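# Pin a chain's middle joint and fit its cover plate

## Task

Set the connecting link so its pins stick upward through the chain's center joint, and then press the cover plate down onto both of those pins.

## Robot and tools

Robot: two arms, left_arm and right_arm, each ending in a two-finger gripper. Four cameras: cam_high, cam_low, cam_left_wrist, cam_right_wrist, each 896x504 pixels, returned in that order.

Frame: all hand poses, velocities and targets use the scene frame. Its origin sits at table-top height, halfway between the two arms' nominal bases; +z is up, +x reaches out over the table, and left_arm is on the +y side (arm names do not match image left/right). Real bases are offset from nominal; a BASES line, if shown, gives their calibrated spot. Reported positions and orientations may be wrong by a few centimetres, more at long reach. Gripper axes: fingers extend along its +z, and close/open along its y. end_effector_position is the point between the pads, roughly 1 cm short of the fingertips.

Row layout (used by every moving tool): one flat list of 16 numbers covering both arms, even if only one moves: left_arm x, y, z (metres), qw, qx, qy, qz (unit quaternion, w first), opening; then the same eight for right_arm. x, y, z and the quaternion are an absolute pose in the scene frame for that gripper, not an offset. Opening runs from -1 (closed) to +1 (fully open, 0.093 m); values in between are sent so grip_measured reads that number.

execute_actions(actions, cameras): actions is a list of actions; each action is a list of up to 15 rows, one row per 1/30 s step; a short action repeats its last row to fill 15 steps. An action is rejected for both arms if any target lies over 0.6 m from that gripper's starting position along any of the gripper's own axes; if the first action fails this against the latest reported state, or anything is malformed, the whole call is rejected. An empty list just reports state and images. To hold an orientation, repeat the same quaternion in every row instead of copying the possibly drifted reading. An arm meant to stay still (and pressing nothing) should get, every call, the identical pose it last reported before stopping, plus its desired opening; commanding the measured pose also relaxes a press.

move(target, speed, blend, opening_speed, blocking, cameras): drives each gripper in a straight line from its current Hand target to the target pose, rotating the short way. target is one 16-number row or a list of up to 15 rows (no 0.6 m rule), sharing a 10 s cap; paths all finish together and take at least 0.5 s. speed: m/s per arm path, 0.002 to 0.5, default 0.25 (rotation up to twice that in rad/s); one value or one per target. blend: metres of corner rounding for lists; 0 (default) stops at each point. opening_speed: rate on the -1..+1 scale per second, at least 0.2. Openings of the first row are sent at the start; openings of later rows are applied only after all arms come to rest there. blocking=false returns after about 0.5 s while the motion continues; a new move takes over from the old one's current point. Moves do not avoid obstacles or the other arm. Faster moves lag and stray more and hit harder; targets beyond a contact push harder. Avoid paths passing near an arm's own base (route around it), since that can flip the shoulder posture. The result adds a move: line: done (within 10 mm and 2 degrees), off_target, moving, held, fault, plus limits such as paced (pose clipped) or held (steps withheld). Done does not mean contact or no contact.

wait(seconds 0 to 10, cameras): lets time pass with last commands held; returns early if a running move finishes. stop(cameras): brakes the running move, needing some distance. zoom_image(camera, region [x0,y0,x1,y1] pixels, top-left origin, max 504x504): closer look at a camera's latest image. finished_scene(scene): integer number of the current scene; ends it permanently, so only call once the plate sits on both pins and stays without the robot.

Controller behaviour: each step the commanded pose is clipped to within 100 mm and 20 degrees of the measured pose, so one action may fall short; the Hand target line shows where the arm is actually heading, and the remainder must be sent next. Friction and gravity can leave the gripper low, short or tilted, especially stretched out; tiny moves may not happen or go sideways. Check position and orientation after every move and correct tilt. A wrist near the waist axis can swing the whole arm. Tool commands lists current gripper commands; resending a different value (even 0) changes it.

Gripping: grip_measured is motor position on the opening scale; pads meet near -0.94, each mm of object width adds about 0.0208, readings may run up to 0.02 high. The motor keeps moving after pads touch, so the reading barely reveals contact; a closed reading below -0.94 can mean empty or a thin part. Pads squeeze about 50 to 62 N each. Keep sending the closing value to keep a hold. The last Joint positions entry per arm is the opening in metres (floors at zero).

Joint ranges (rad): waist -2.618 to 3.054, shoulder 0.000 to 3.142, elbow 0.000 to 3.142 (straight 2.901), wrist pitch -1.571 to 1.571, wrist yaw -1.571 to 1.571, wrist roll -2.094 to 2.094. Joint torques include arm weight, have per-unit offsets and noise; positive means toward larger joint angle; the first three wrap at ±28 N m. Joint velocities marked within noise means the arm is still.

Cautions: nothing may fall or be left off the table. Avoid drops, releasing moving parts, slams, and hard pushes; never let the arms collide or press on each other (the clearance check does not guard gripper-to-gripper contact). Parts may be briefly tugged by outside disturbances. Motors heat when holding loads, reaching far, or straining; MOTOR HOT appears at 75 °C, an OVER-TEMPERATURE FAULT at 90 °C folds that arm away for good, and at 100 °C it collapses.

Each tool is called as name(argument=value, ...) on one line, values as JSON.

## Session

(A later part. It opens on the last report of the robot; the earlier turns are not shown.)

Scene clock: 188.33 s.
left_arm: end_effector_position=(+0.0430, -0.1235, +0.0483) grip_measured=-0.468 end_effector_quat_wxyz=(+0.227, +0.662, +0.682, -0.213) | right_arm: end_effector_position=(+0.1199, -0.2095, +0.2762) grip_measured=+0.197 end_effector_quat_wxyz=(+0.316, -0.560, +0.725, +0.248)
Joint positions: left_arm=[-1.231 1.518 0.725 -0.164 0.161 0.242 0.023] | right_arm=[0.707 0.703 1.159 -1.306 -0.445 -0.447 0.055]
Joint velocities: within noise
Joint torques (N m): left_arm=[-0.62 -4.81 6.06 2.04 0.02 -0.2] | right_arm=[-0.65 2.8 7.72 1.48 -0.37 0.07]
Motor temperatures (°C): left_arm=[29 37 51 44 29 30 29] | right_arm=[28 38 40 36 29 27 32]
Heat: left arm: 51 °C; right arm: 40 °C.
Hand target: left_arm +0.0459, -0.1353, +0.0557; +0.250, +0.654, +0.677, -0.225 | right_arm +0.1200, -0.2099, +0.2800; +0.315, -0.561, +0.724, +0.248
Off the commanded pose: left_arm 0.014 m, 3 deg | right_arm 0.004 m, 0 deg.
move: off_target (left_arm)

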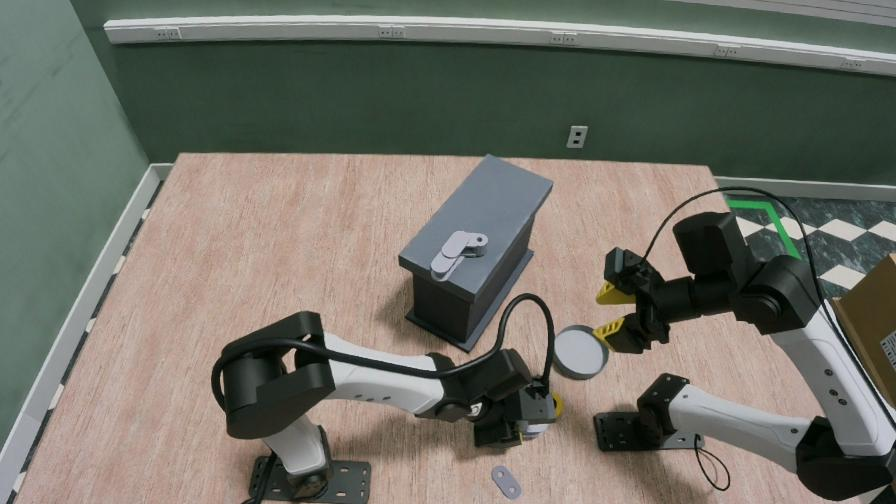

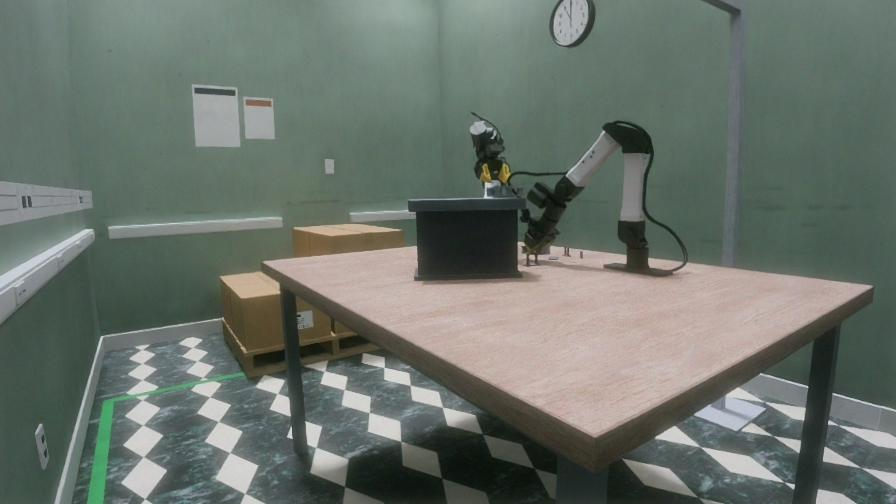

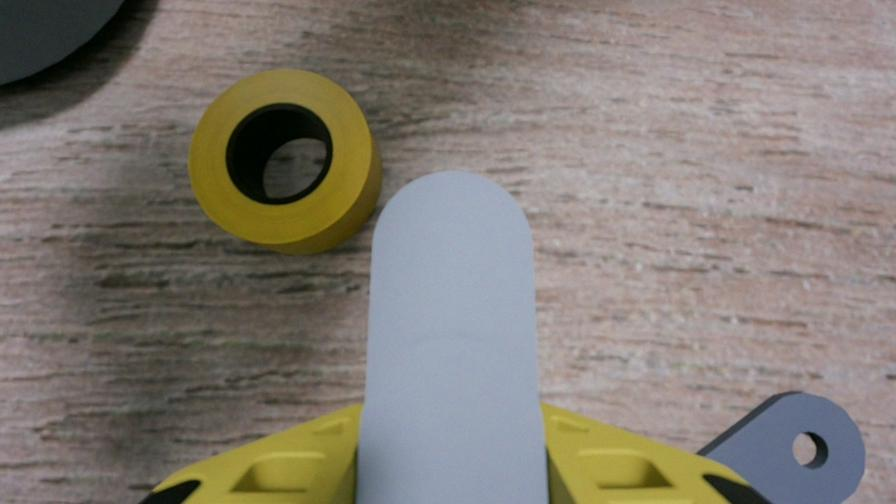

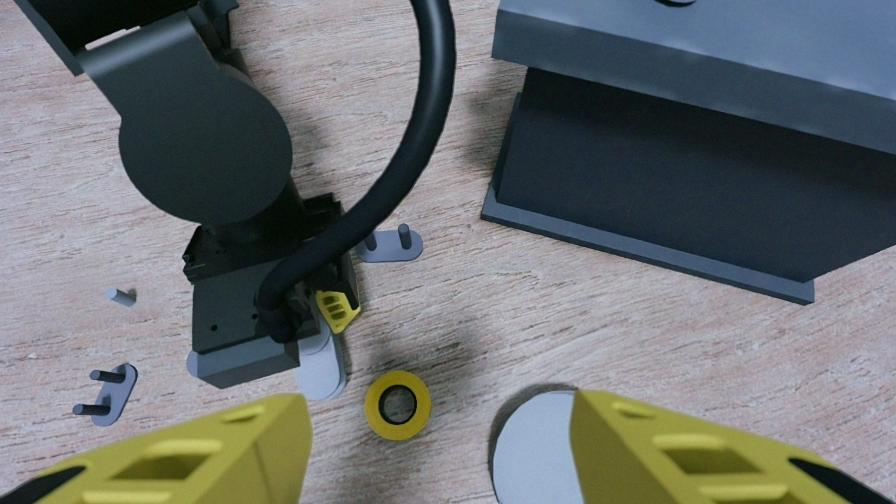

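move(target=[[0.046,-0.136,0.048,0.2501,0.6522,0.6754,-0.2244,-0.7,0.12,-0.21,0.28,0.3146,-0.5610,0.7246,0.2482,0.2]], speed=0.03, cameras=["cam_left_wrist"])

move(target=[[0.046,-0.136,0.042,0.2501,0.6522,0.6754,-0.2244,-0.7,0.12,-0.21,0.28,0.3146,-0.5610,0.7246,0.2482,0.2]], speed=0.03, cameras=["cam_left_wrist"])

Scene clock: 189.93 s.
left_arm: end_effector_position=(+0.0429, -0.1233, +0.0409) grip_measured=-0.468 end_effector_quat_wxyz=(+0.226, +0.662, +0.682, -0.212) | right_arm: end_effector_position=(+0.1199, -0.2095, +0.2761) grip_measured=+0.197 end_effector_quat_wxyz=(+0.315, -0.560, +0.725, +0.248)
Joint positions: left_arm=[-1.231 1.536 0.708 -0.13 0.161 0.242 0.023] | right_arm=[0.707 0.703 1.159 -1.306 -0.445 -0.447 0.055]
Joint velocities: within noise
Joint torques (N m): left_arm=[-0.61 -4.93 5.98 1.96 0.03 -0.2] | right_arm=[-0.68 2.8 7.72 1.48 -0.37 0.08]
Motor temperatures (°C): left_arm=[29 37 51 45 29 30 29] | right_arm=[28 38 40 36 30 27 32]
Heat: left arm: 51 °C; right arm: 40 °C.
Hand target: left_arm +0.0458, -0.1352, +0.0487; +0.250, +0.654, +0.677, -0.225 | right_arm +0.1199, -0.2100, +0.2800; +0.315, -0.561, +0.724, +0.248
Off the commanded pose: left_arm 0.015 m, 3 deg | right_arm 0.004 m, 0 deg.
move: off_target (left_arm)
Images, in order (width x height): cam_left_wrist 896x504.

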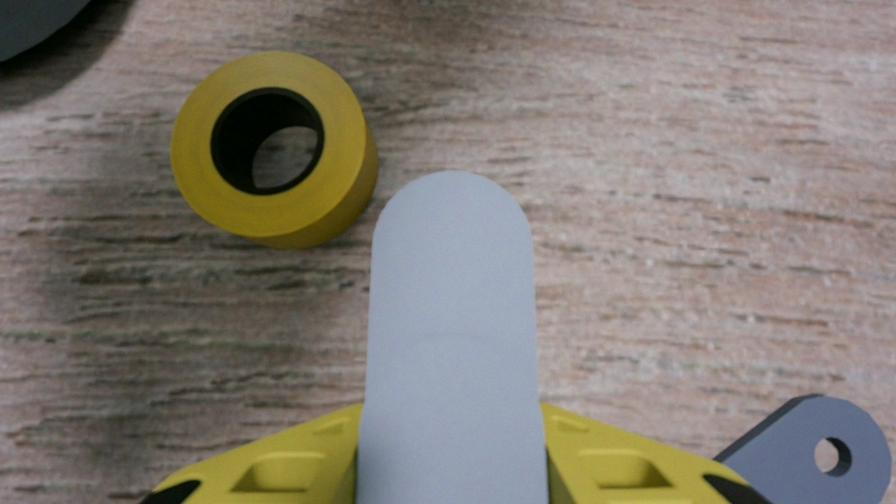

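Scene clock: 190.93 s.
left_arm: end_effector_position=(+0.0429, -0.1233, +0.0349) grip_measured=-0.468 end_effector_quat_wxyz=(+0.226, +0.662, +0.682, -0.212) | right_arm: end_effector_position=(+0.1199, -0.2095, +0.2761) grip_measured=+0.197 end_effector_quat_wxyz=(+0.315, -0.560, +0.725, +0.248)
Joint positions: left_arm=[-1.231 1.553 0.695 -0.101 0.161 0.242 0.023] | right_arm=[0.707 0.703 1.159 -1.306 -0.445 -0.447 0.055]
Joint velocities: within noise
Joint torques (N m): left_arm=[-0.61 -4.98 5.9 2 0.02 -0.2] | right_arm=[-0.66 2.78 7.73 1.48 -0.37 0.08]
Motor temperatures (°C): left_arm=[29 37 51 45 29 30 29] | right_arm=[28 38 40 36 30 27 32]
Heat: left arm: 51 °C; right arm: 40 °C.
Hand target: left_arm +0.0458, -0.1352, +0.0427; +0.250, +0.654, +0.677, -0.225 | right_arm +0.1199, -0.2100, +0.2800; +0.315, -0.561, +0.724, +0.248
Off the commanded pose: left_arm 0.015 m, 3 deg | right_arm 0.004 m, 0 deg.
move: off_target (left_arm)
Images, in order (width x height): cam_left_wrist 896x504.

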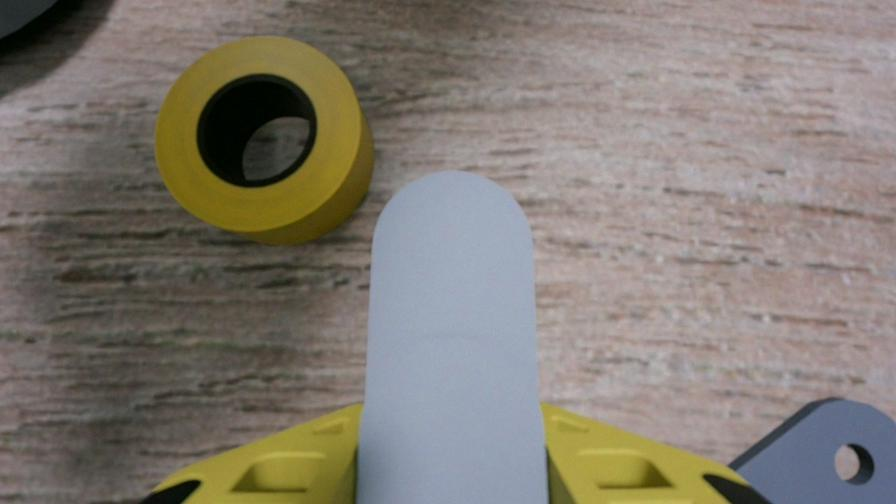

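move(target=[[0.046,-0.136,0.038,0.2501,0.6522,0.6754,-0.2244,-0.7,0.12,-0.21,0.28,0.3146,-0.5610,0.7246,0.2482,0.2]], speed=0.03, cameras=["cam_left_wrist"])

move(target=[[0.046,-0.136,0.034,0.2501,0.6522,0.6754,-0.2244,-0.7,0.12,-0.21,0.28,0.3146,-0.5610,0.7246,0.2482,0.2]], speed=0.03, cameras=["cam_left_wrist"])

Scene clock: 193.63 s.
left_arm: end_effector_position=(+0.0429, -0.1231, +0.0306) grip_measured=-0.468 end_effector_quat_wxyz=(+0.226, +0.662, +0.683, -0.212) | right_arm: end_effector_position=(+0.1199, -0.2095, +0.2761) grip_measured=+0.197 end_effector_quat_wxyz=(+0.315, -0.560, +0.725, +0.248)
Joint positions: left_arm=[-1.231 1.564 0.686 -0.081 0.161 0.241 0.023] | right_arm=[0.707 0.703 1.159 -1.306 -0.445 -0.447 0.055]
Joint velocities: within noise
Joint torques (N m): left_arm=[-0.61 -5.09 5.86 1.99 0.02 -0.2] | right_arm=[-0.65 2.78 7.73 1.48 -0.37 0.08]
Motor temperatures (°C): left_arm=[29 37 51 45 29 30 29] | right_arm=[28 38 40 36 30 27 32]
Heat: left arm: 51 °C; right arm: 40 °C.
Hand target: left_arm +0.0458, -0.1352, +0.0386; +0.250, +0.654, +0.677, -0.225 | right_arm +0.1199, -0.2100, +0.2800; +0.315, -0.561, +0.724, +0.248
Off the commanded pose: left_arm 0.015 m, 3 deg | right_arm 0.004 m, 0 deg.
move: off_target (left_arm)
Images, in order (width x height): cam_left_wrist 896x504.

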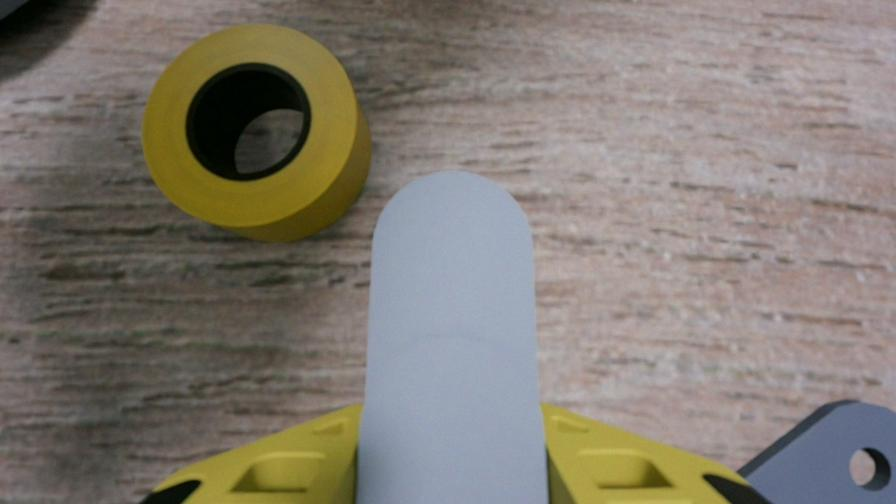

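Scene clock: 194.37 s.
left_arm: end_effector_position=(+0.0433, -0.1243, +0.0286) grip_measured=-0.468 end_effector_quat_wxyz=(+0.228, +0.662, +0.682, -0.213) | right_arm: end_effector_position=(+0.1199, -0.2095, +0.2761) grip_measured=+0.197 end_effector_quat_wxyz=(+0.315, -0.560, +0.725, +0.248)
Joint positions: left_arm=[-1.231 1.573 0.68 -0.061 0.161 0.241 0.023] | right_arm=[0.707 0.703 1.159 -1.306 -0.445 -0.447 0.055]
Joint velocities: within noise
Joint torques (N m): left_arm=[-0.62 -4.79 5.63 2 0.03 -0.19] | right_arm=[-0.66 2.8 7.72 1.48 -0.37 0.08]
Motor temperatures (°C): left_arm=[29 37 51 45 29 30 29] | right_arm=[28 37 40 36 30 27 32]
Heat: left arm: 51 °C; right arm: 40 °C.
Hand target: left_arm +0.0459, -0.1354, +0.0346; +0.250, +0.654, +0.677, -0.225 | right_arm +0.1199, -0.2100, +0.2800; +0.315, -0.561, +0.724, +0.248
Off the commanded pose: left_arm 0.013 m, 3 deg | right_arm 0.004 m, 0 deg.
move: off_target (left_arm)
Images, in order (width x height): cam_left_wrist 896x504.

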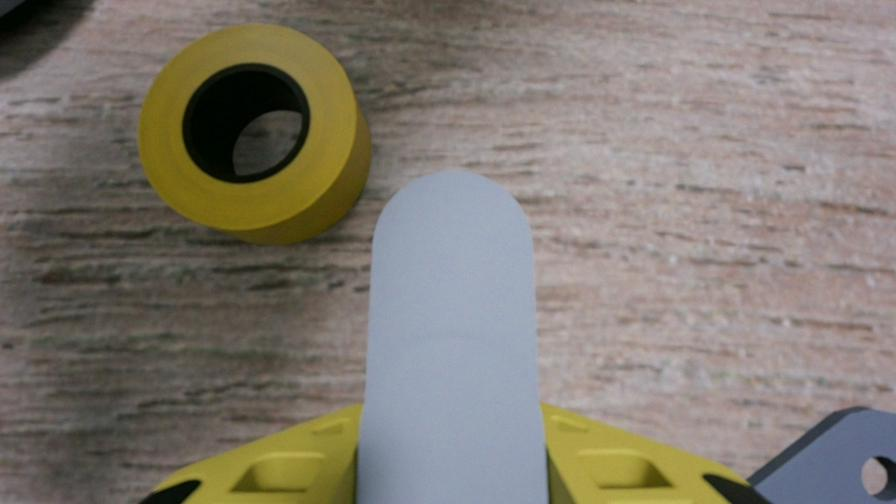

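move(target=[[0.046,-0.136,0.031,0.2501,0.6522,0.6754,-0.2244,-0.7,0.12,-0.21,0.28,0.3146,-0.5610,0.7246,0.2482,0.2]], speed=0.03, cameras=["cam_left_wrist", "cam_right_wrist"])

Scene clock: 196.97 s.
left_arm: end_effector_position=(+0.0443, -0.1271, +0.0277) grip_measured=-0.468 end_effector_quat_wxyz=(+0.234, +0.661, +0.680, -0.216) | right_arm: end_effector_position=(+0.1199, -0.2095, +0.2761) grip_measured=+0.197 end_effector_quat_wxyz=(+0.315, -0.560, +0.725, +0.248)
Joint positions: left_arm=[-1.231 1.582 0.676 -0.034 0.161 0.241 0.023] | right_arm=[0.707 0.703 1.159 -1.306 -0.445 -0.447 0.055]
Joint velocities: within noise
Joint torques (N m): left_arm=[-0.61 -4.75 5.46 1.91 0.02 -0.19] | right_arm=[-0.66 2.77 7.73 1.48 -0.37 0.08]
Motor temperatures (°C): left_arm=[29 37 51 45 29 30 29] | right_arm=[28 37 40 36 30 27 32]
Heat: left arm: 51 °C; right arm: 40 °C.
Hand target: left_arm +0.0459, -0.1356, +0.0313; +0.250, +0.654, +0.677, -0.225 | right_arm +0.1199, -0.2100, +0.2800; +0.315, -0.561, +0.724, +0.248
Off the commanded pose: left_arm 0.010 m, 2 deg | right_arm 0.004 m, 0 deg.
move: done
Images, in order (width x height): cam_left_wrist 896x504, cam_right_wrist 896x504.

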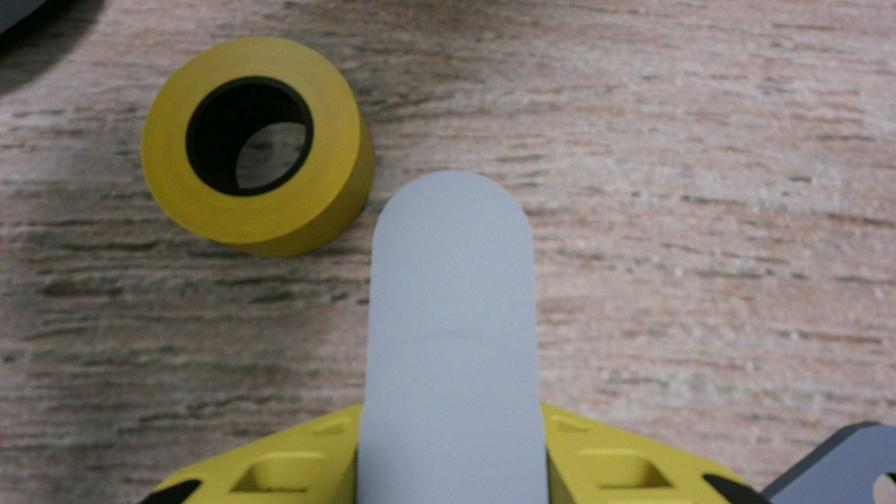

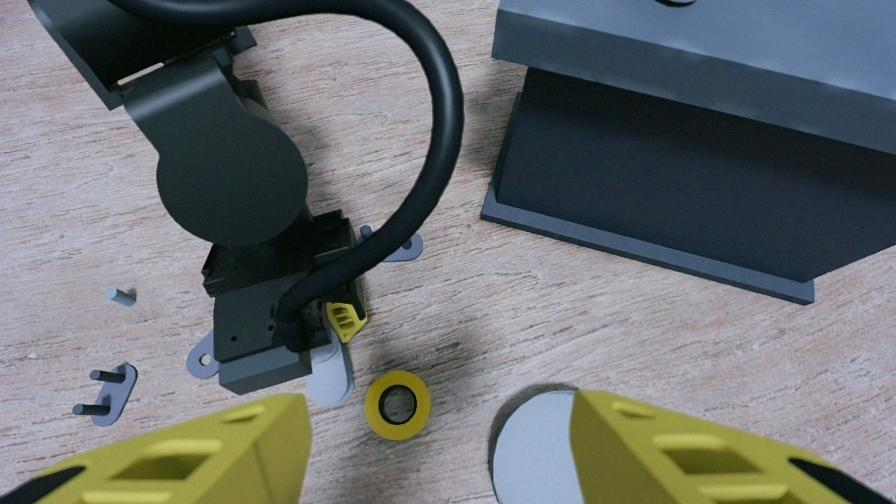

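move(target=[[0.046,-0.136,0.029,0.2623,0.6501,0.6732,-0.2354,-0.7,0.12,-0.21,0.28,0.3146,-0.5610,0.7246,0.2482,0.2]], speed=0.03, cameras=["cam_left_wrist"])

move(target=[[0.046,-0.136,0.029,0.2623,0.6501,0.6732,-0.2354,-0.2,0.12,-0.21,0.28,0.3146,-0.5610,0.7246,0.2482,0.2]], opening_speed=0.5, cameras=["cam_left_wrist"])

Scene clock: 198.57 s.
left_arm: end_effector_position=(+0.0451, -0.1296, +0.0272) grip_measured=-0.468 end_effector_quat_wxyz=(+0.251, +0.656, +0.675, -0.226) | right_arm: end_effector_position=(+0.1199, -0.2095, +0.2761) grip_measured=+0.197 end_effector_quat_wxyz=(+0.315, -0.560, +0.725, +0.248)
Joint positions: left_arm=[-1.231 1.582 0.642 0.041 0.161 0.238 0.023] | right_arm=[0.707 0.703 1.159 -1.306 -0.445 -0.447 0.055]
Joint velocities: within noise
Joint torques (N m): left_arm=[-0.29 -4.62 5.16 1.92 0.09 -0.19] | right_arm=[-0.66 2.8 7.73 1.48 -0.37 0.08]
Motor temperatures (°C): left_arm=[29 37 51 45 29 30 29] | right_arm=[28 37 40 36 30 27 32]
Heat: left arm: 51 °C; right arm: 40 °C.
Hand target: left_arm +0.0460, -0.1357, +0.0293; +0.262, +0.650, +0.673, -0.235 | right_arm +0.1199, -0.2100, +0.2800; +0.315, -0.561, +0.724, +0.248
Off the commanded pose: left_arm 0.007 m, 2 deg | right_arm 0.004 m, 0 deg.
move: done
Images, in order (width x height): cam_left_wrist 896x504.

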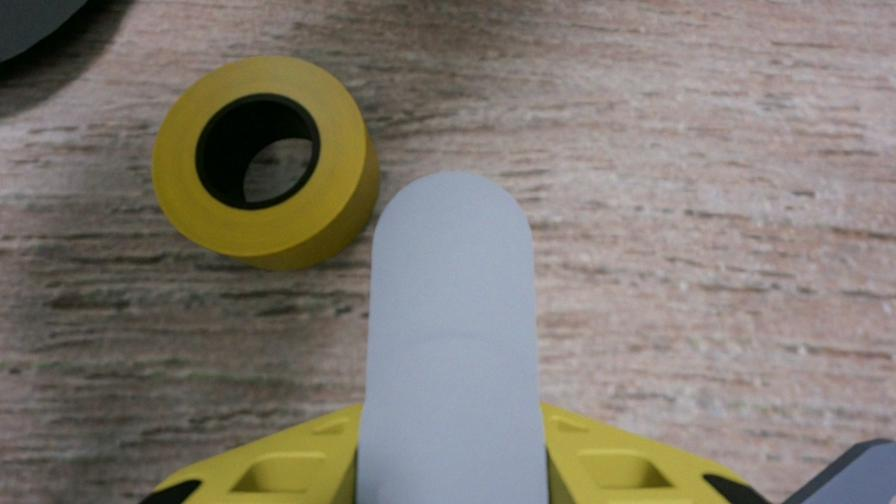

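Scene clock: 199.97 s.
left_arm: end_effector_position=(+0.0473, -0.1362, +0.0330) grip_measured=-0.202 end_effector_quat_wxyz=(+0.267, +0.653, +0.669, -0.234) | right_arm: end_effector_position=(+0.1199, -0.2095, +0.2761) grip_measured=+0.197 end_effector_quat_wxyz=(+0.315, -0.560, +0.725, +0.248)
Joint positions: left_arm=[-1.231 1.582 0.642 0.079 0.161 0.238 0.036] | right_arm=[0.707 0.703 1.159 -1.306 -0.445 -0.447 0.055]
Joint velocities: within noise
Joint torques (N m): left_arm=[-0.32 -4.57 5.18 1.69 0.09 -0.19] | right_arm=[-0.66 2.78 7.73 1.48 -0.36 0.08]
Motor temperatures (°C): left_arm=[29 37 50 45 29 30 29] | right_arm=[28 37 40 36 30 27 32]
Heat: left arm: 50 °C; right arm: 40 °C.
Hand target: left_arm +0.0461, -0.1360, +0.0291; +0.262, +0.650, +0.673, -0.235 | right_arm +0.1199, -0.2100, +0.2800; +0.315, -0.561, +0.724, +0.248
Off the commanded pose: left_arm 0.004 m, 1 deg | right_arm 0.004 m, 0 deg.
move: done
Images, in order (width x height): cam_left_wrist 896x504.

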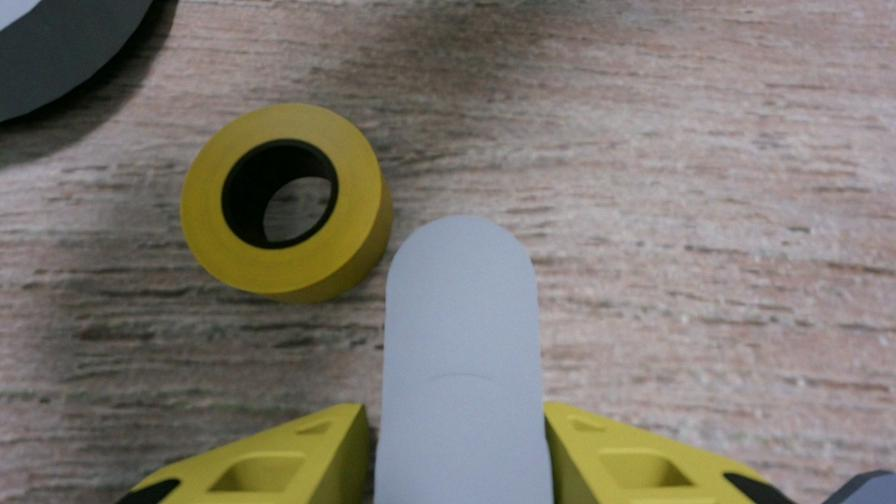

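move(target=[[0.047,-0.138,0.035,0.2623,0.6501,0.6732,-0.2354,-0.08,0.12,-0.21,0.28,0.3146,-0.5610,0.7246,0.2482,0.2],[0.047,-0.137,0.13,0.2623,0.6501,0.6732,-0.2354,-0.08,0.12,-0.21,0.28,0.3146,-0.5610,0.7246,0.2482,0.2]], speed=0.05, cameras=["cam_left_wrist", "cam_right_wrist"])

Scene clock: 203.57 s.
left_arm: end_effector_position=(+0.0474, -0.1364, +0.1190) grip_measured=-0.081 end_effector_quat_wxyz=(+0.258, +0.655, +0.673, -0.229) | right_arm: end_effector_position=(+0.1199, -0.2095, +0.2761) grip_measured=+0.197 end_effector_quat_wxyz=(+0.315, -0.560, +0.725, +0.248)
Joint positions: left_arm=[-1.231 1.41 0.89 -0.362 0.161 0.238 0.041] | right_arm=[0.707 0.703 1.159 -1.306 -0.445 -0.447 0.055]
Joint velocities: within noise
Joint torques (N m): left_arm=[-0.16 -6.84 8.14 1.37 0.11 -0.17] | right_arm=[-0.66 2.78 7.72 1.49 -0.37 0.08]
Motor temperatures (°C): left_arm=[29 37 50 45 29 30 29] | right_arm=[28 37 40 36 30 27 32]
Heat: left arm: 50 °C; right arm: 40 °C.
Hand target: left_arm +0.0471, -0.1370, +0.1299; +0.263, +0.650, +0.673, -0.235 | right_arm +0.1199, -0.2100, +0.2800; +0.315, -0.561, +0.724, +0.248
Off the commanded pose: left_arm 0.011 m, 1 deg | right_arm 0.004 m, 0 deg.
move: off_target (left_arm)
Images, in order (width x height): cam_left_wrist 896x504, cam_right_wrist 896x504.

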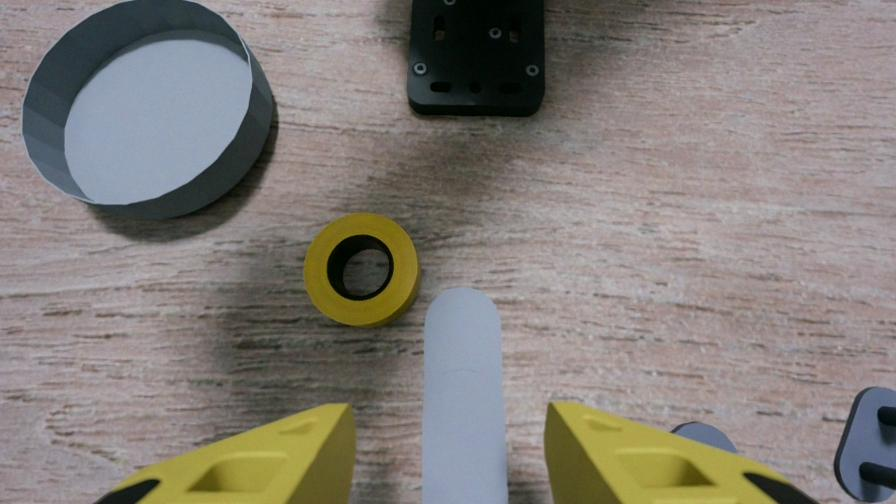

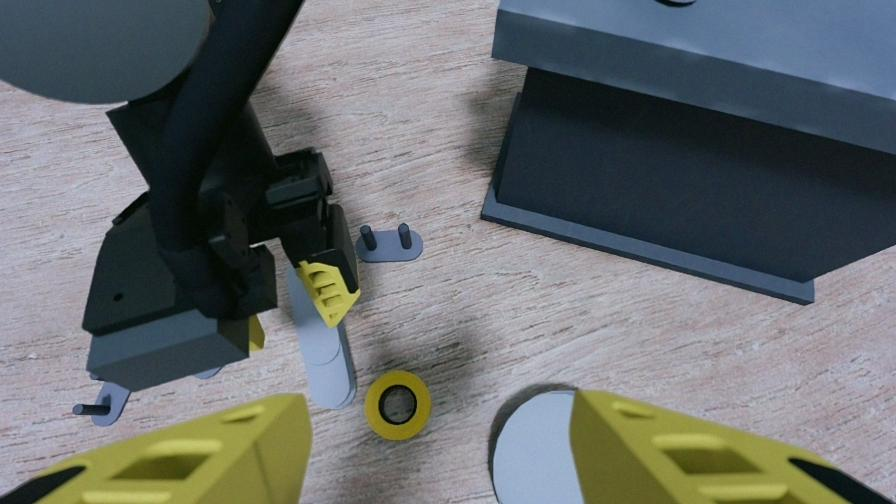

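move(target=[[0.07,-0.06,0.26,0.2623,0.6501,0.6732,-0.2354,0.0,0.12,-0.21,0.28,0.3146,-0.5610,0.7246,0.2482,0.2],[0.15,0.03,0.33,0.25,0.42,0.86,-0.13,0.0,0.12,-0.21,0.28,0.3146,-0.5610,0.7246,0.2482,0.2],[0.25,-0.00,0.34,0.25,0.25,0.933,-0.067,0.0,0.035,-0.14,0.18,0.1689,-0.7318,0.6305,0.1961,0.0]], speed=0.2, blend=0.03)

Scene clock: 209.77 s.
left_arm: end_effector_position=(+0.2476, -0.0035, +0.3423) grip_measured=-0.002 end_effector_quat_wxyz=(+0.262, +0.259, +0.926, -0.078) | right_arm: end_effector_position=(+0.0352, -0.1397, +0.1849) grip_measured=+0.003 end_effector_quat_wxyz=(-0.173, +0.732, -0.627, -0.202)
Joint positions: left_arm=[-0.679 1.736 2.262 -1.546 -0.071 -0.13 0.045] | right_arm=[1.541 0.936 0.966 -1.072 -0.098 -0.165 0.045]
Joint velocities: within noise
Joint torques (N m): left_arm=[0.31 -5.07 6.31 1.16 -0.18 -0.21] | right_arm=[0.53 -0.81 6.01 1.42 -0.07 0.26]
Motor temperatures (°C): left_arm=[29 37 50 44 29 30 29] | right_arm=[28 37 40 36 30 27 32]
Heat: left arm: 50 °C; right arm: 40 °C.
Hand target: left_arm +0.2500, +0.0000, +0.3398; +0.256, +0.250, +0.931, -0.070 | right_arm +0.0350, -0.1401, +0.1801; -0.169, +0.732, -0.630, -0.196
Off the commanded pose: left_arm 0.005 m, 2 deg | right_arm 0.005 m, 1 deg.
joint sent to its limit (left arm) — joint 4 (wrist pitch), lower limit. The joint targets still meet the commanded pose.
move: done

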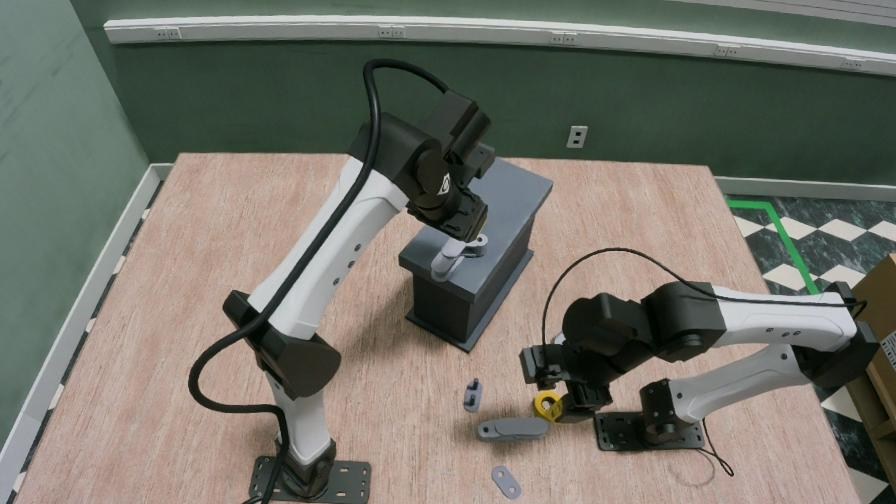

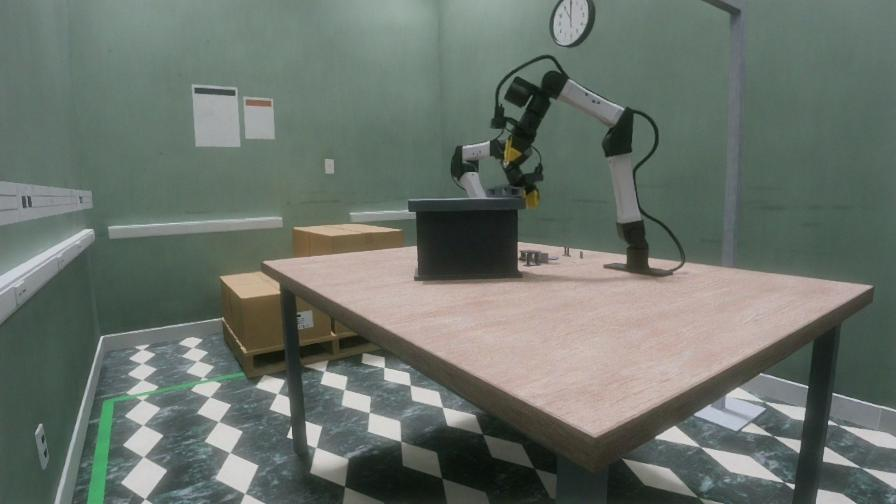

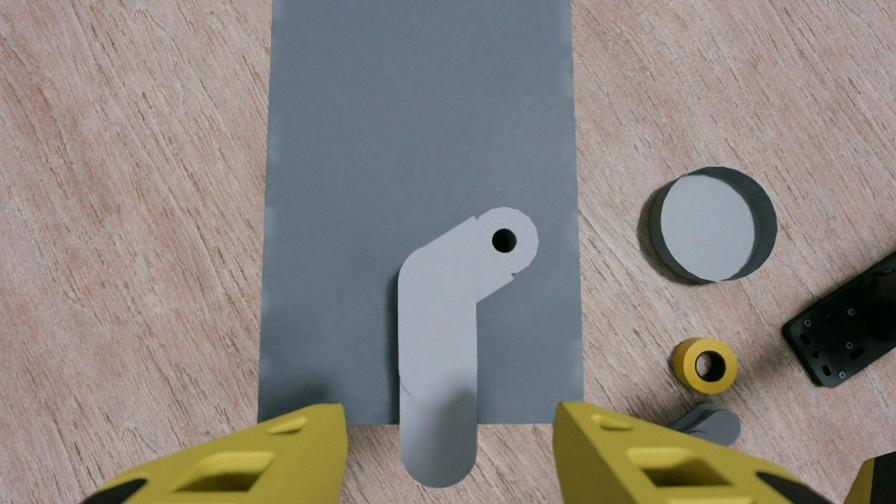

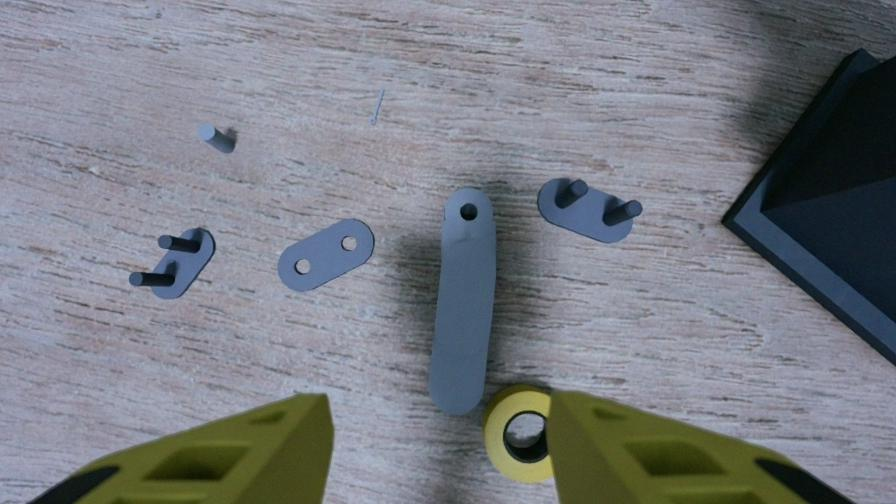

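move(target=[0.25,0.00,0.34,0.25,0.25,0.933,-0.067,0.0,0.040,-0.099,0.07,0.1748,-0.7122,0.6526,0.1908,0.0], speed=0.12, cameras=["cam_right_wrist"])

Scene clock: 212.40 s.
left_arm: end_effector_position=(+0.2475, -0.0034, +0.3422) grip_measured=-0.002 end_effector_quat_wxyz=(+0.262, +0.259, +0.926, -0.077) | right_arm: end_effector_position=(+0.0408, -0.0965, +0.0767) grip_measured=+0.003 end_effector_quat_wxyz=(-0.180, +0.712, -0.649, -0.198)
Joint positions: left_arm=[-0.679 1.736 2.262 -1.547 -0.071 -0.13 0.045] | right_arm=[1.547 1.118 0.611 -0.525 -0.064 -0.105 0.045]
Joint velocities: within noise
Joint torques (N m): left_arm=[0.29 -5.05 6.28 1.16 -0.19 -0.2] | right_arm=[0.57 -2.03 6.11 1.46 -0.05 0.25]
Motor temperatures (°C): left_arm=[29 37 50 44 29 30 29] | right_arm=[28 37 40 36 30 27 32]
Heat: left arm: 50 °C; right arm: 40 °C.
Hand target: left_arm +0.2500, +0.0001, +0.3397; +0.256, +0.250, +0.931, -0.069 | right_arm +0.0400, -0.0992, +0.0701; -0.175, +0.712, -0.653, -0.191
Off the commanded pose: left_arm 0.005 m, 2 deg | right_arm 0.007 m, 1 deg.
joint sent to its limit (left arm) — joint 4 (wrist pitch), lower limit. The joint targets still meet the commanded pose.
move: done
Images, in order (width x height): cam_right_wrist 896x504.

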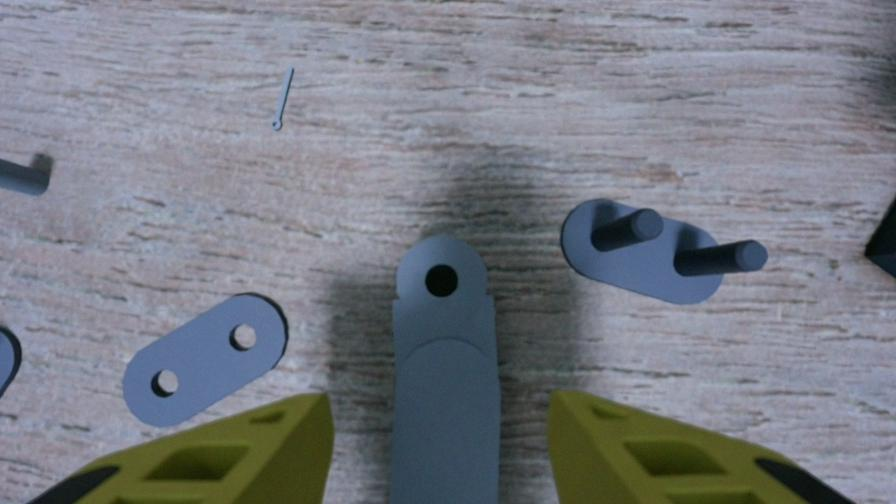

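move(target=[0.25,0.00,0.34,0.25,0.25,0.933,-0.067,0.0,0.041,-0.102,0.032,0.1748,-0.7122,0.6526,0.1908,0.0], speed=0.06, cameras=["cam_right_wrist"])

move(target=[0.25,0.00,0.34,0.25,0.25,0.933,-0.067,0.0,0.041,-0.102,0.017,0.1748,-0.7122,0.6526,0.1908,0.0], speed=0.04, cameras=["cam_right_wrist"])

Scene clock: 214.20 s.
left_arm: end_effector_position=(+0.2475, -0.0034, +0.3422) grip_measured=-0.002 end_effector_quat_wxyz=(+0.262, +0.259, +0.926, -0.077) | right_arm: end_effector_position=(+0.0408, -0.0983, +0.0387) grip_measured=+0.003 end_effector_quat_wxyz=(-0.181, +0.712, -0.649, -0.198)
Joint positions: left_arm=[-0.679 1.736 2.262 -1.547 -0.071 -0.13 0.045] | right_arm=[1.547 1.18 0.483 -0.335 -0.064 -0.105 0.045]
Joint velocities: within noise
Joint torques (N m): left_arm=[0.31 -5.04 6.28 1.16 -0.19 -0.2] | right_arm=[0.14 -2.26 5.71 1.49 -0.08 0.21]
Motor temperatures (°C): left_arm=[29 37 51 44 29 30 29] | right_arm=[28 37 40 36 30 27 32]
Heat: left arm: 51 °C; right arm: 40 °C.
Hand target: left_arm +0.2500, +0.0000, +0.3397; +0.256, +0.250, +0.931, -0.069 | right_arm +0.0410, -0.1021, +0.0323; -0.175, +0.712, -0.652, -0.191
Off the commanded pose: left_arm 0.005 m, 2 deg | right_arm 0.008 m, 1 deg.
joint sent to its limit (left arm) — joint 4 (wrist pitch), lower limit. The joint targets still meet the commanded pose.
move: done
Images, in order (width x height): cam_right_wrist 896x504.

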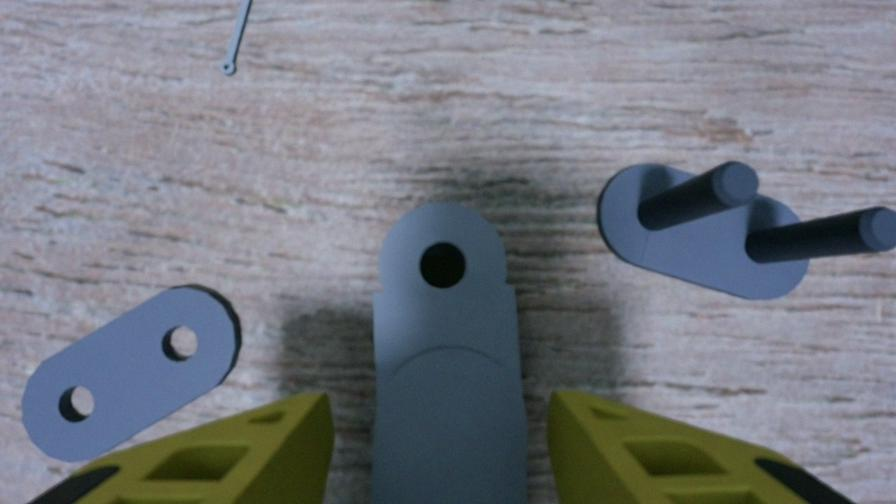

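Scene clock: 215.30 s.
left_arm: end_effector_position=(+0.2475, -0.0034, +0.3422) grip_measured=-0.002 end_effector_quat_wxyz=(+0.262, +0.259, +0.926, -0.077) | right_arm: end_effector_position=(+0.0408, -0.0977, +0.0239) grip_measured=+0.003 end_effector_quat_wxyz=(-0.181, +0.712, -0.649, -0.199)
Joint positions: left_arm=[-0.679 1.736 2.262 -1.547 -0.071 -0.13 0.045] | right_arm=[1.547 1.224 0.441 -0.247 -0.064 -0.105 0.045]
Joint velocities: within noise
Joint torques (N m): left_arm=[0.31 -5.04 6.3 1.16 -0.19 -0.2] | right_arm=[0.16 -2.36 5.45 1.43 -0.08 0.21]
Motor temperatures (°C): left_arm=[29 37 51 44 29 30 29] | right_arm=[28 37 40 36 30 27 32]
Heat: left arm: 51 °C; right arm: 40 °C.
Hand target: left_arm +0.2500, +0.0000, +0.3397; +0.256, +0.250, +0.931, -0.069 | right_arm +0.0410, -0.1021, +0.0173; -0.175, +0.712, -0.652, -0.191
Off the commanded pose: left_arm 0.005 m, 2 deg | right_arm 0.008 m, 1 deg.
joint sent to its limit (left arm) — joint 4 (wrist pitch), lower limit. The joint targets still meet the commanded pose.
move: done
Images, in order (width x height): cam_right_wrist 896x504.

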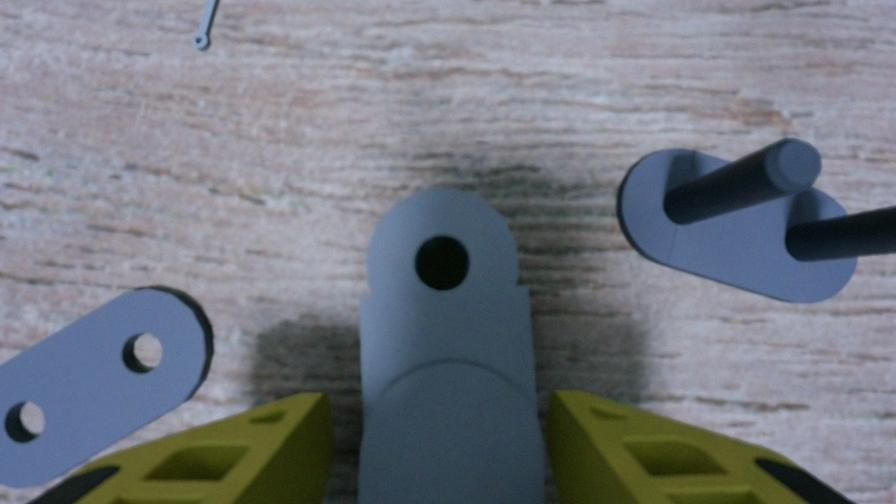

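move(target=[0.25,0.00,0.34,0.25,0.25,0.933,-0.067,0.0,0.045,-0.102,0.013,0.1748,-0.7122,0.6526,0.1908,0.0], speed=0.04, cameras=["cam_right_wrist"])

move(target=[0.25,0.00,0.34,0.25,0.25,0.933,-0.067,0.0,0.045,-0.102,0.013,0.1748,-0.7122,0.6526,0.1908,-0.7], opening_speed=0.6, cameras=["cam_right_wrist"])

Scene clock: 216.67 s.
left_arm: end_effector_position=(+0.2475, -0.0034, +0.3422) grip_measured=-0.002 end_effector_quat_wxyz=(+0.262, +0.259, +0.926, -0.077) | right_arm: end_effector_position=(+0.0439, -0.0975, +0.0199) grip_measured=+0.003 end_effector_quat_wxyz=(-0.182, +0.710, -0.652, -0.197)
Joint positions: left_arm=[-0.679 1.736 2.262 -1.547 -0.071 -0.13 0.045] | right_arm=[1.536 1.238 0.431 -0.224 -0.064 -0.11 0.045]
Joint velocities: within noise
Joint torques (N m): left_arm=[0.28 -5.05 6.28 1.16 -0.19 -0.2] | right_arm=[-0.62 -2.37 5.35 1.47 -0.18 0.08]
Motor temperatures (°C): left_arm=[29 37 51 44 29 30 29] | right_arm=[28 37 40 36 29 27 32]
Heat: left arm: 51 °C; right arm: 40 °C.
Hand target: left_arm +0.2500, +0.0000, +0.3397; +0.256, +0.250, +0.931, -0.069 | right_arm +0.0449, -0.1022, +0.0132; -0.175, +0.712, -0.653, -0.191
Off the commanded pose: left_arm 0.005 m, 2 deg | right_arm 0.008 m, 1 deg.
joint sent to its limit (left arm) — joint 4 (wrist pitch), lower limit. The joint targets still meet the commanded pose.
move: done
Images, in order (width x height): cam_right_wrist 896x504.

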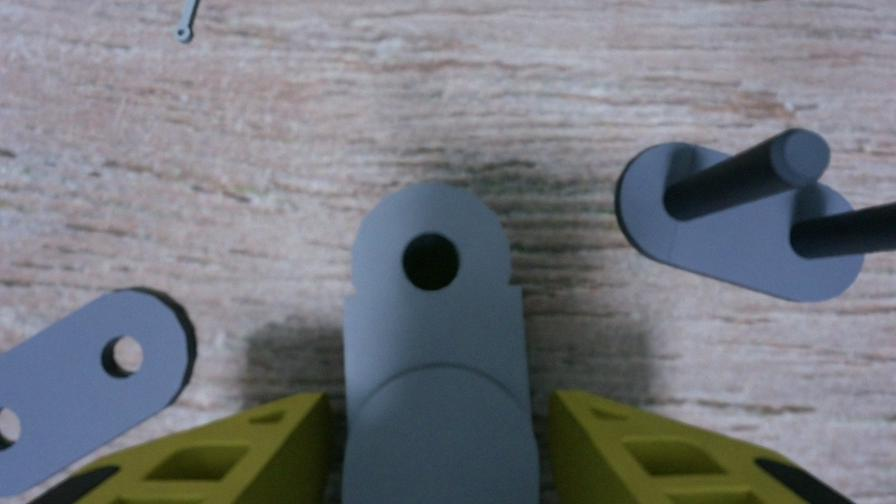

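Scene clock: 218.03 s.
left_arm: end_effector_position=(+0.2475, -0.0034, +0.3422) grip_measured=-0.002 end_effector_quat_wxyz=(+0.262, +0.259, +0.926, -0.077) | right_arm: end_effector_position=(+0.0439, -0.0974, +0.0200) grip_measured=-0.454 end_effector_quat_wxyz=(-0.182, +0.710, -0.651, -0.197)
Joint positions: left_arm=[-0.679 1.736 2.262 -1.547 -0.071 -0.13 0.045] | right_arm=[1.536 1.238 0.431 -0.223 -0.064 -0.11 0.023]
Joint velocities: within noise
Joint torques (N m): left_arm=[0.29 -5.05 6.28 1.16 -0.19 -0.2] | right_arm=[-0.61 -2.4 5.34 1.44 -0.18 0.08]
Motor temperatures (°C): left_arm=[29 37 51 44 29 30 29] | right_arm=[28 37 40 36 29 27 32]
Heat: left arm: 51 °C; right arm: 40 °C.
Hand target: left_arm +0.2500, +0.0000, +0.3397; +0.256, +0.250, +0.931, -0.069 | right_arm +0.0449, -0.1021, +0.0132; -0.175, +0.712, -0.653, -0.191
Off the commanded pose: left_arm 0.005 m, 2 deg | right_arm 0.008 m, 1 deg.
joint sent to its limit (left arm) — joint 4 (wrist pitch), lower limit. The joint targets still meet the commanded pose.
move: done
Images, in order (width x height): cam_right_wrist 896x504.

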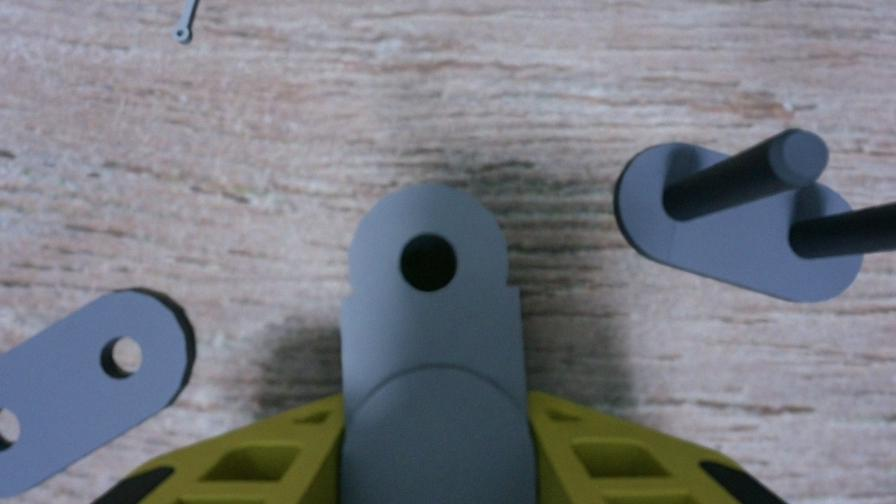

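move(target=[[0.25,0.00,0.34,0.25,0.25,0.933,-0.067,0.0,0.045,-0.102,0.03,0.1748,-0.7122,0.6526,0.1908,-0.7],[0.25,0.00,0.34,0.25,0.25,0.933,-0.067,0.0,0.045,-0.102,0.085,0.1748,-0.7122,0.6526,0.1908,-0.7]], speed=0.06, cameras=["cam_right_wrist"])

move(target=[0.25,0.00,0.34,0.25,0.25,0.933,-0.067,0.0,0.088,-0.080,0.085,0.2039,-0.5947,0.7611,0.1593,-0.7], speed=0.08, cameras=["cam_right_wrist"])

Scene clock: 222.40 s.
left_arm: end_effector_position=(+0.2475, -0.0034, +0.3422) grip_measured=-0.002 end_effector_quat_wxyz=(+0.262, +0.259, +0.926, -0.077) | right_arm: end_effector_position=(+0.0430, -0.1184, +0.0628) grip_measured=-0.454 end_effector_quat_wxyz=(-0.144, +0.718, -0.661, -0.165)
Joint positions: left_arm=[-0.679 1.736 2.262 -1.547 -0.071 -0.131 0.045] | right_arm=[1.536 1.121 0.604 -0.617 -0.064 -0.111 0.023]
Joint velocities: within noise
Joint torques (N m): left_arm=[0.27 -5.08 6.28 1.16 -0.18 -0.2] | right_arm=[-0.59 -5.72 10.29 1.4 -0.17 0.08]
Motor temperatures (°C): left_arm=[29 37 51 44 29 30 29] | right_arm=[28 37 40 36 29 27 32]
Heat: left arm: 51 °C; right arm: 40 °C.
Hand target: left_arm +0.2500, +0.0000, +0.3397; +0.256, +0.250, +0.931, -0.070 | right_arm +0.0450, -0.1030, +0.0851; -0.175, +0.712, -0.653, -0.190
Off the commanded pose: left_arm 0.005 m, 2 deg | right_arm 0.028 m, 5 deg.
joint sent to its limit (left arm) — joint 4 (wrist pitch), lower limit. The joint targets still meet the commanded pose.
move: off_target (right_arm)
Images, in order (width x height): cam_right_wrist 896x504.

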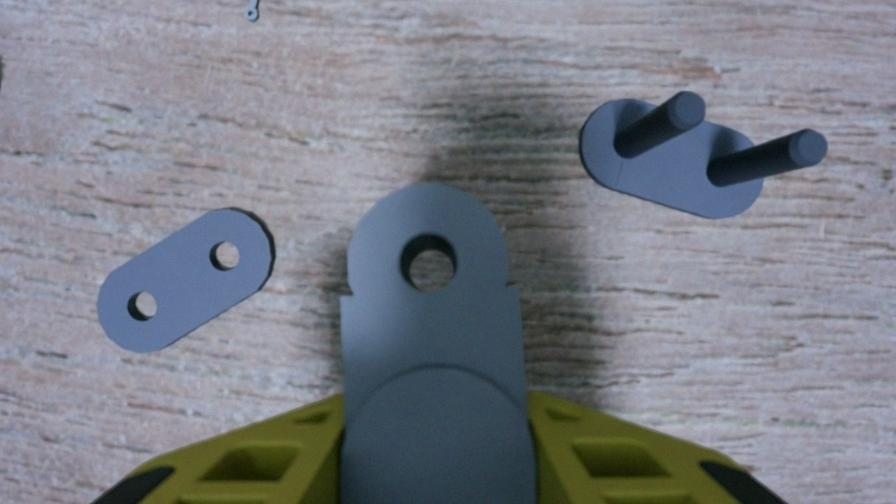

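Scene clock: 225.03 s.
left_arm: end_effector_position=(+0.2475, -0.0034, +0.3422) grip_measured=-0.002 end_effector_quat_wxyz=(+0.262, +0.259, +0.926, -0.077) | right_arm: end_effector_position=(+0.0816, -0.1004, +0.0681) grip_measured=-0.454 end_effector_quat_wxyz=(+0.175, -0.609, +0.762, +0.138)
Joint positions: left_arm=[-0.679 1.736 2.262 -1.547 -0.071 -0.131 0.045] | right_arm=[1.469 1.203 0.668 -0.59 0.052 0.1 0.023]
Joint velocities: within noise
Joint torques (N m): left_arm=[0.31 -5.04 6.28 1.16 -0.18 -0.19] | right_arm=[-0.61 -3.33 10.51 1.59 0.04 0.25]
Motor temperatures (°C): left_arm=[29 37 51 44 29 30 29] | right_arm=[28 37 40 36 29 27 33]
Heat: left arm: 51 °C; right arm: 40 °C.
Hand target: left_arm +0.2500, +0.0000, +0.3397; +0.256, +0.250, +0.931, -0.070 | right_arm +0.0877, -0.0816, +0.0860; +0.204, -0.595, +0.761, +0.159
Off the commanded pose: left_arm 0.005 m, 2 deg | right_arm 0.027 m, 4 deg.
joint sent to its limit (left arm) — joint 4 (wrist pitch), lower limit. The joint targets still meet the commanded pose.
move: off_target (right_arm)
Images, in order (width x height): cam_right_wrist 896x504.

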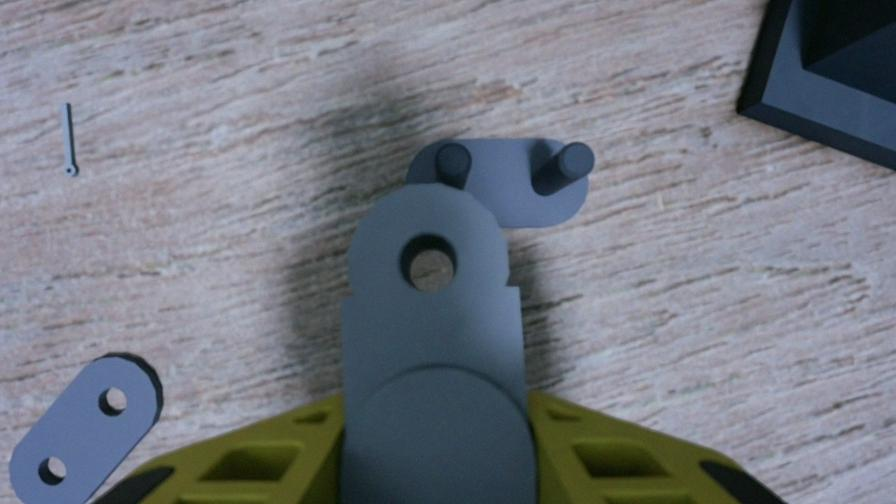

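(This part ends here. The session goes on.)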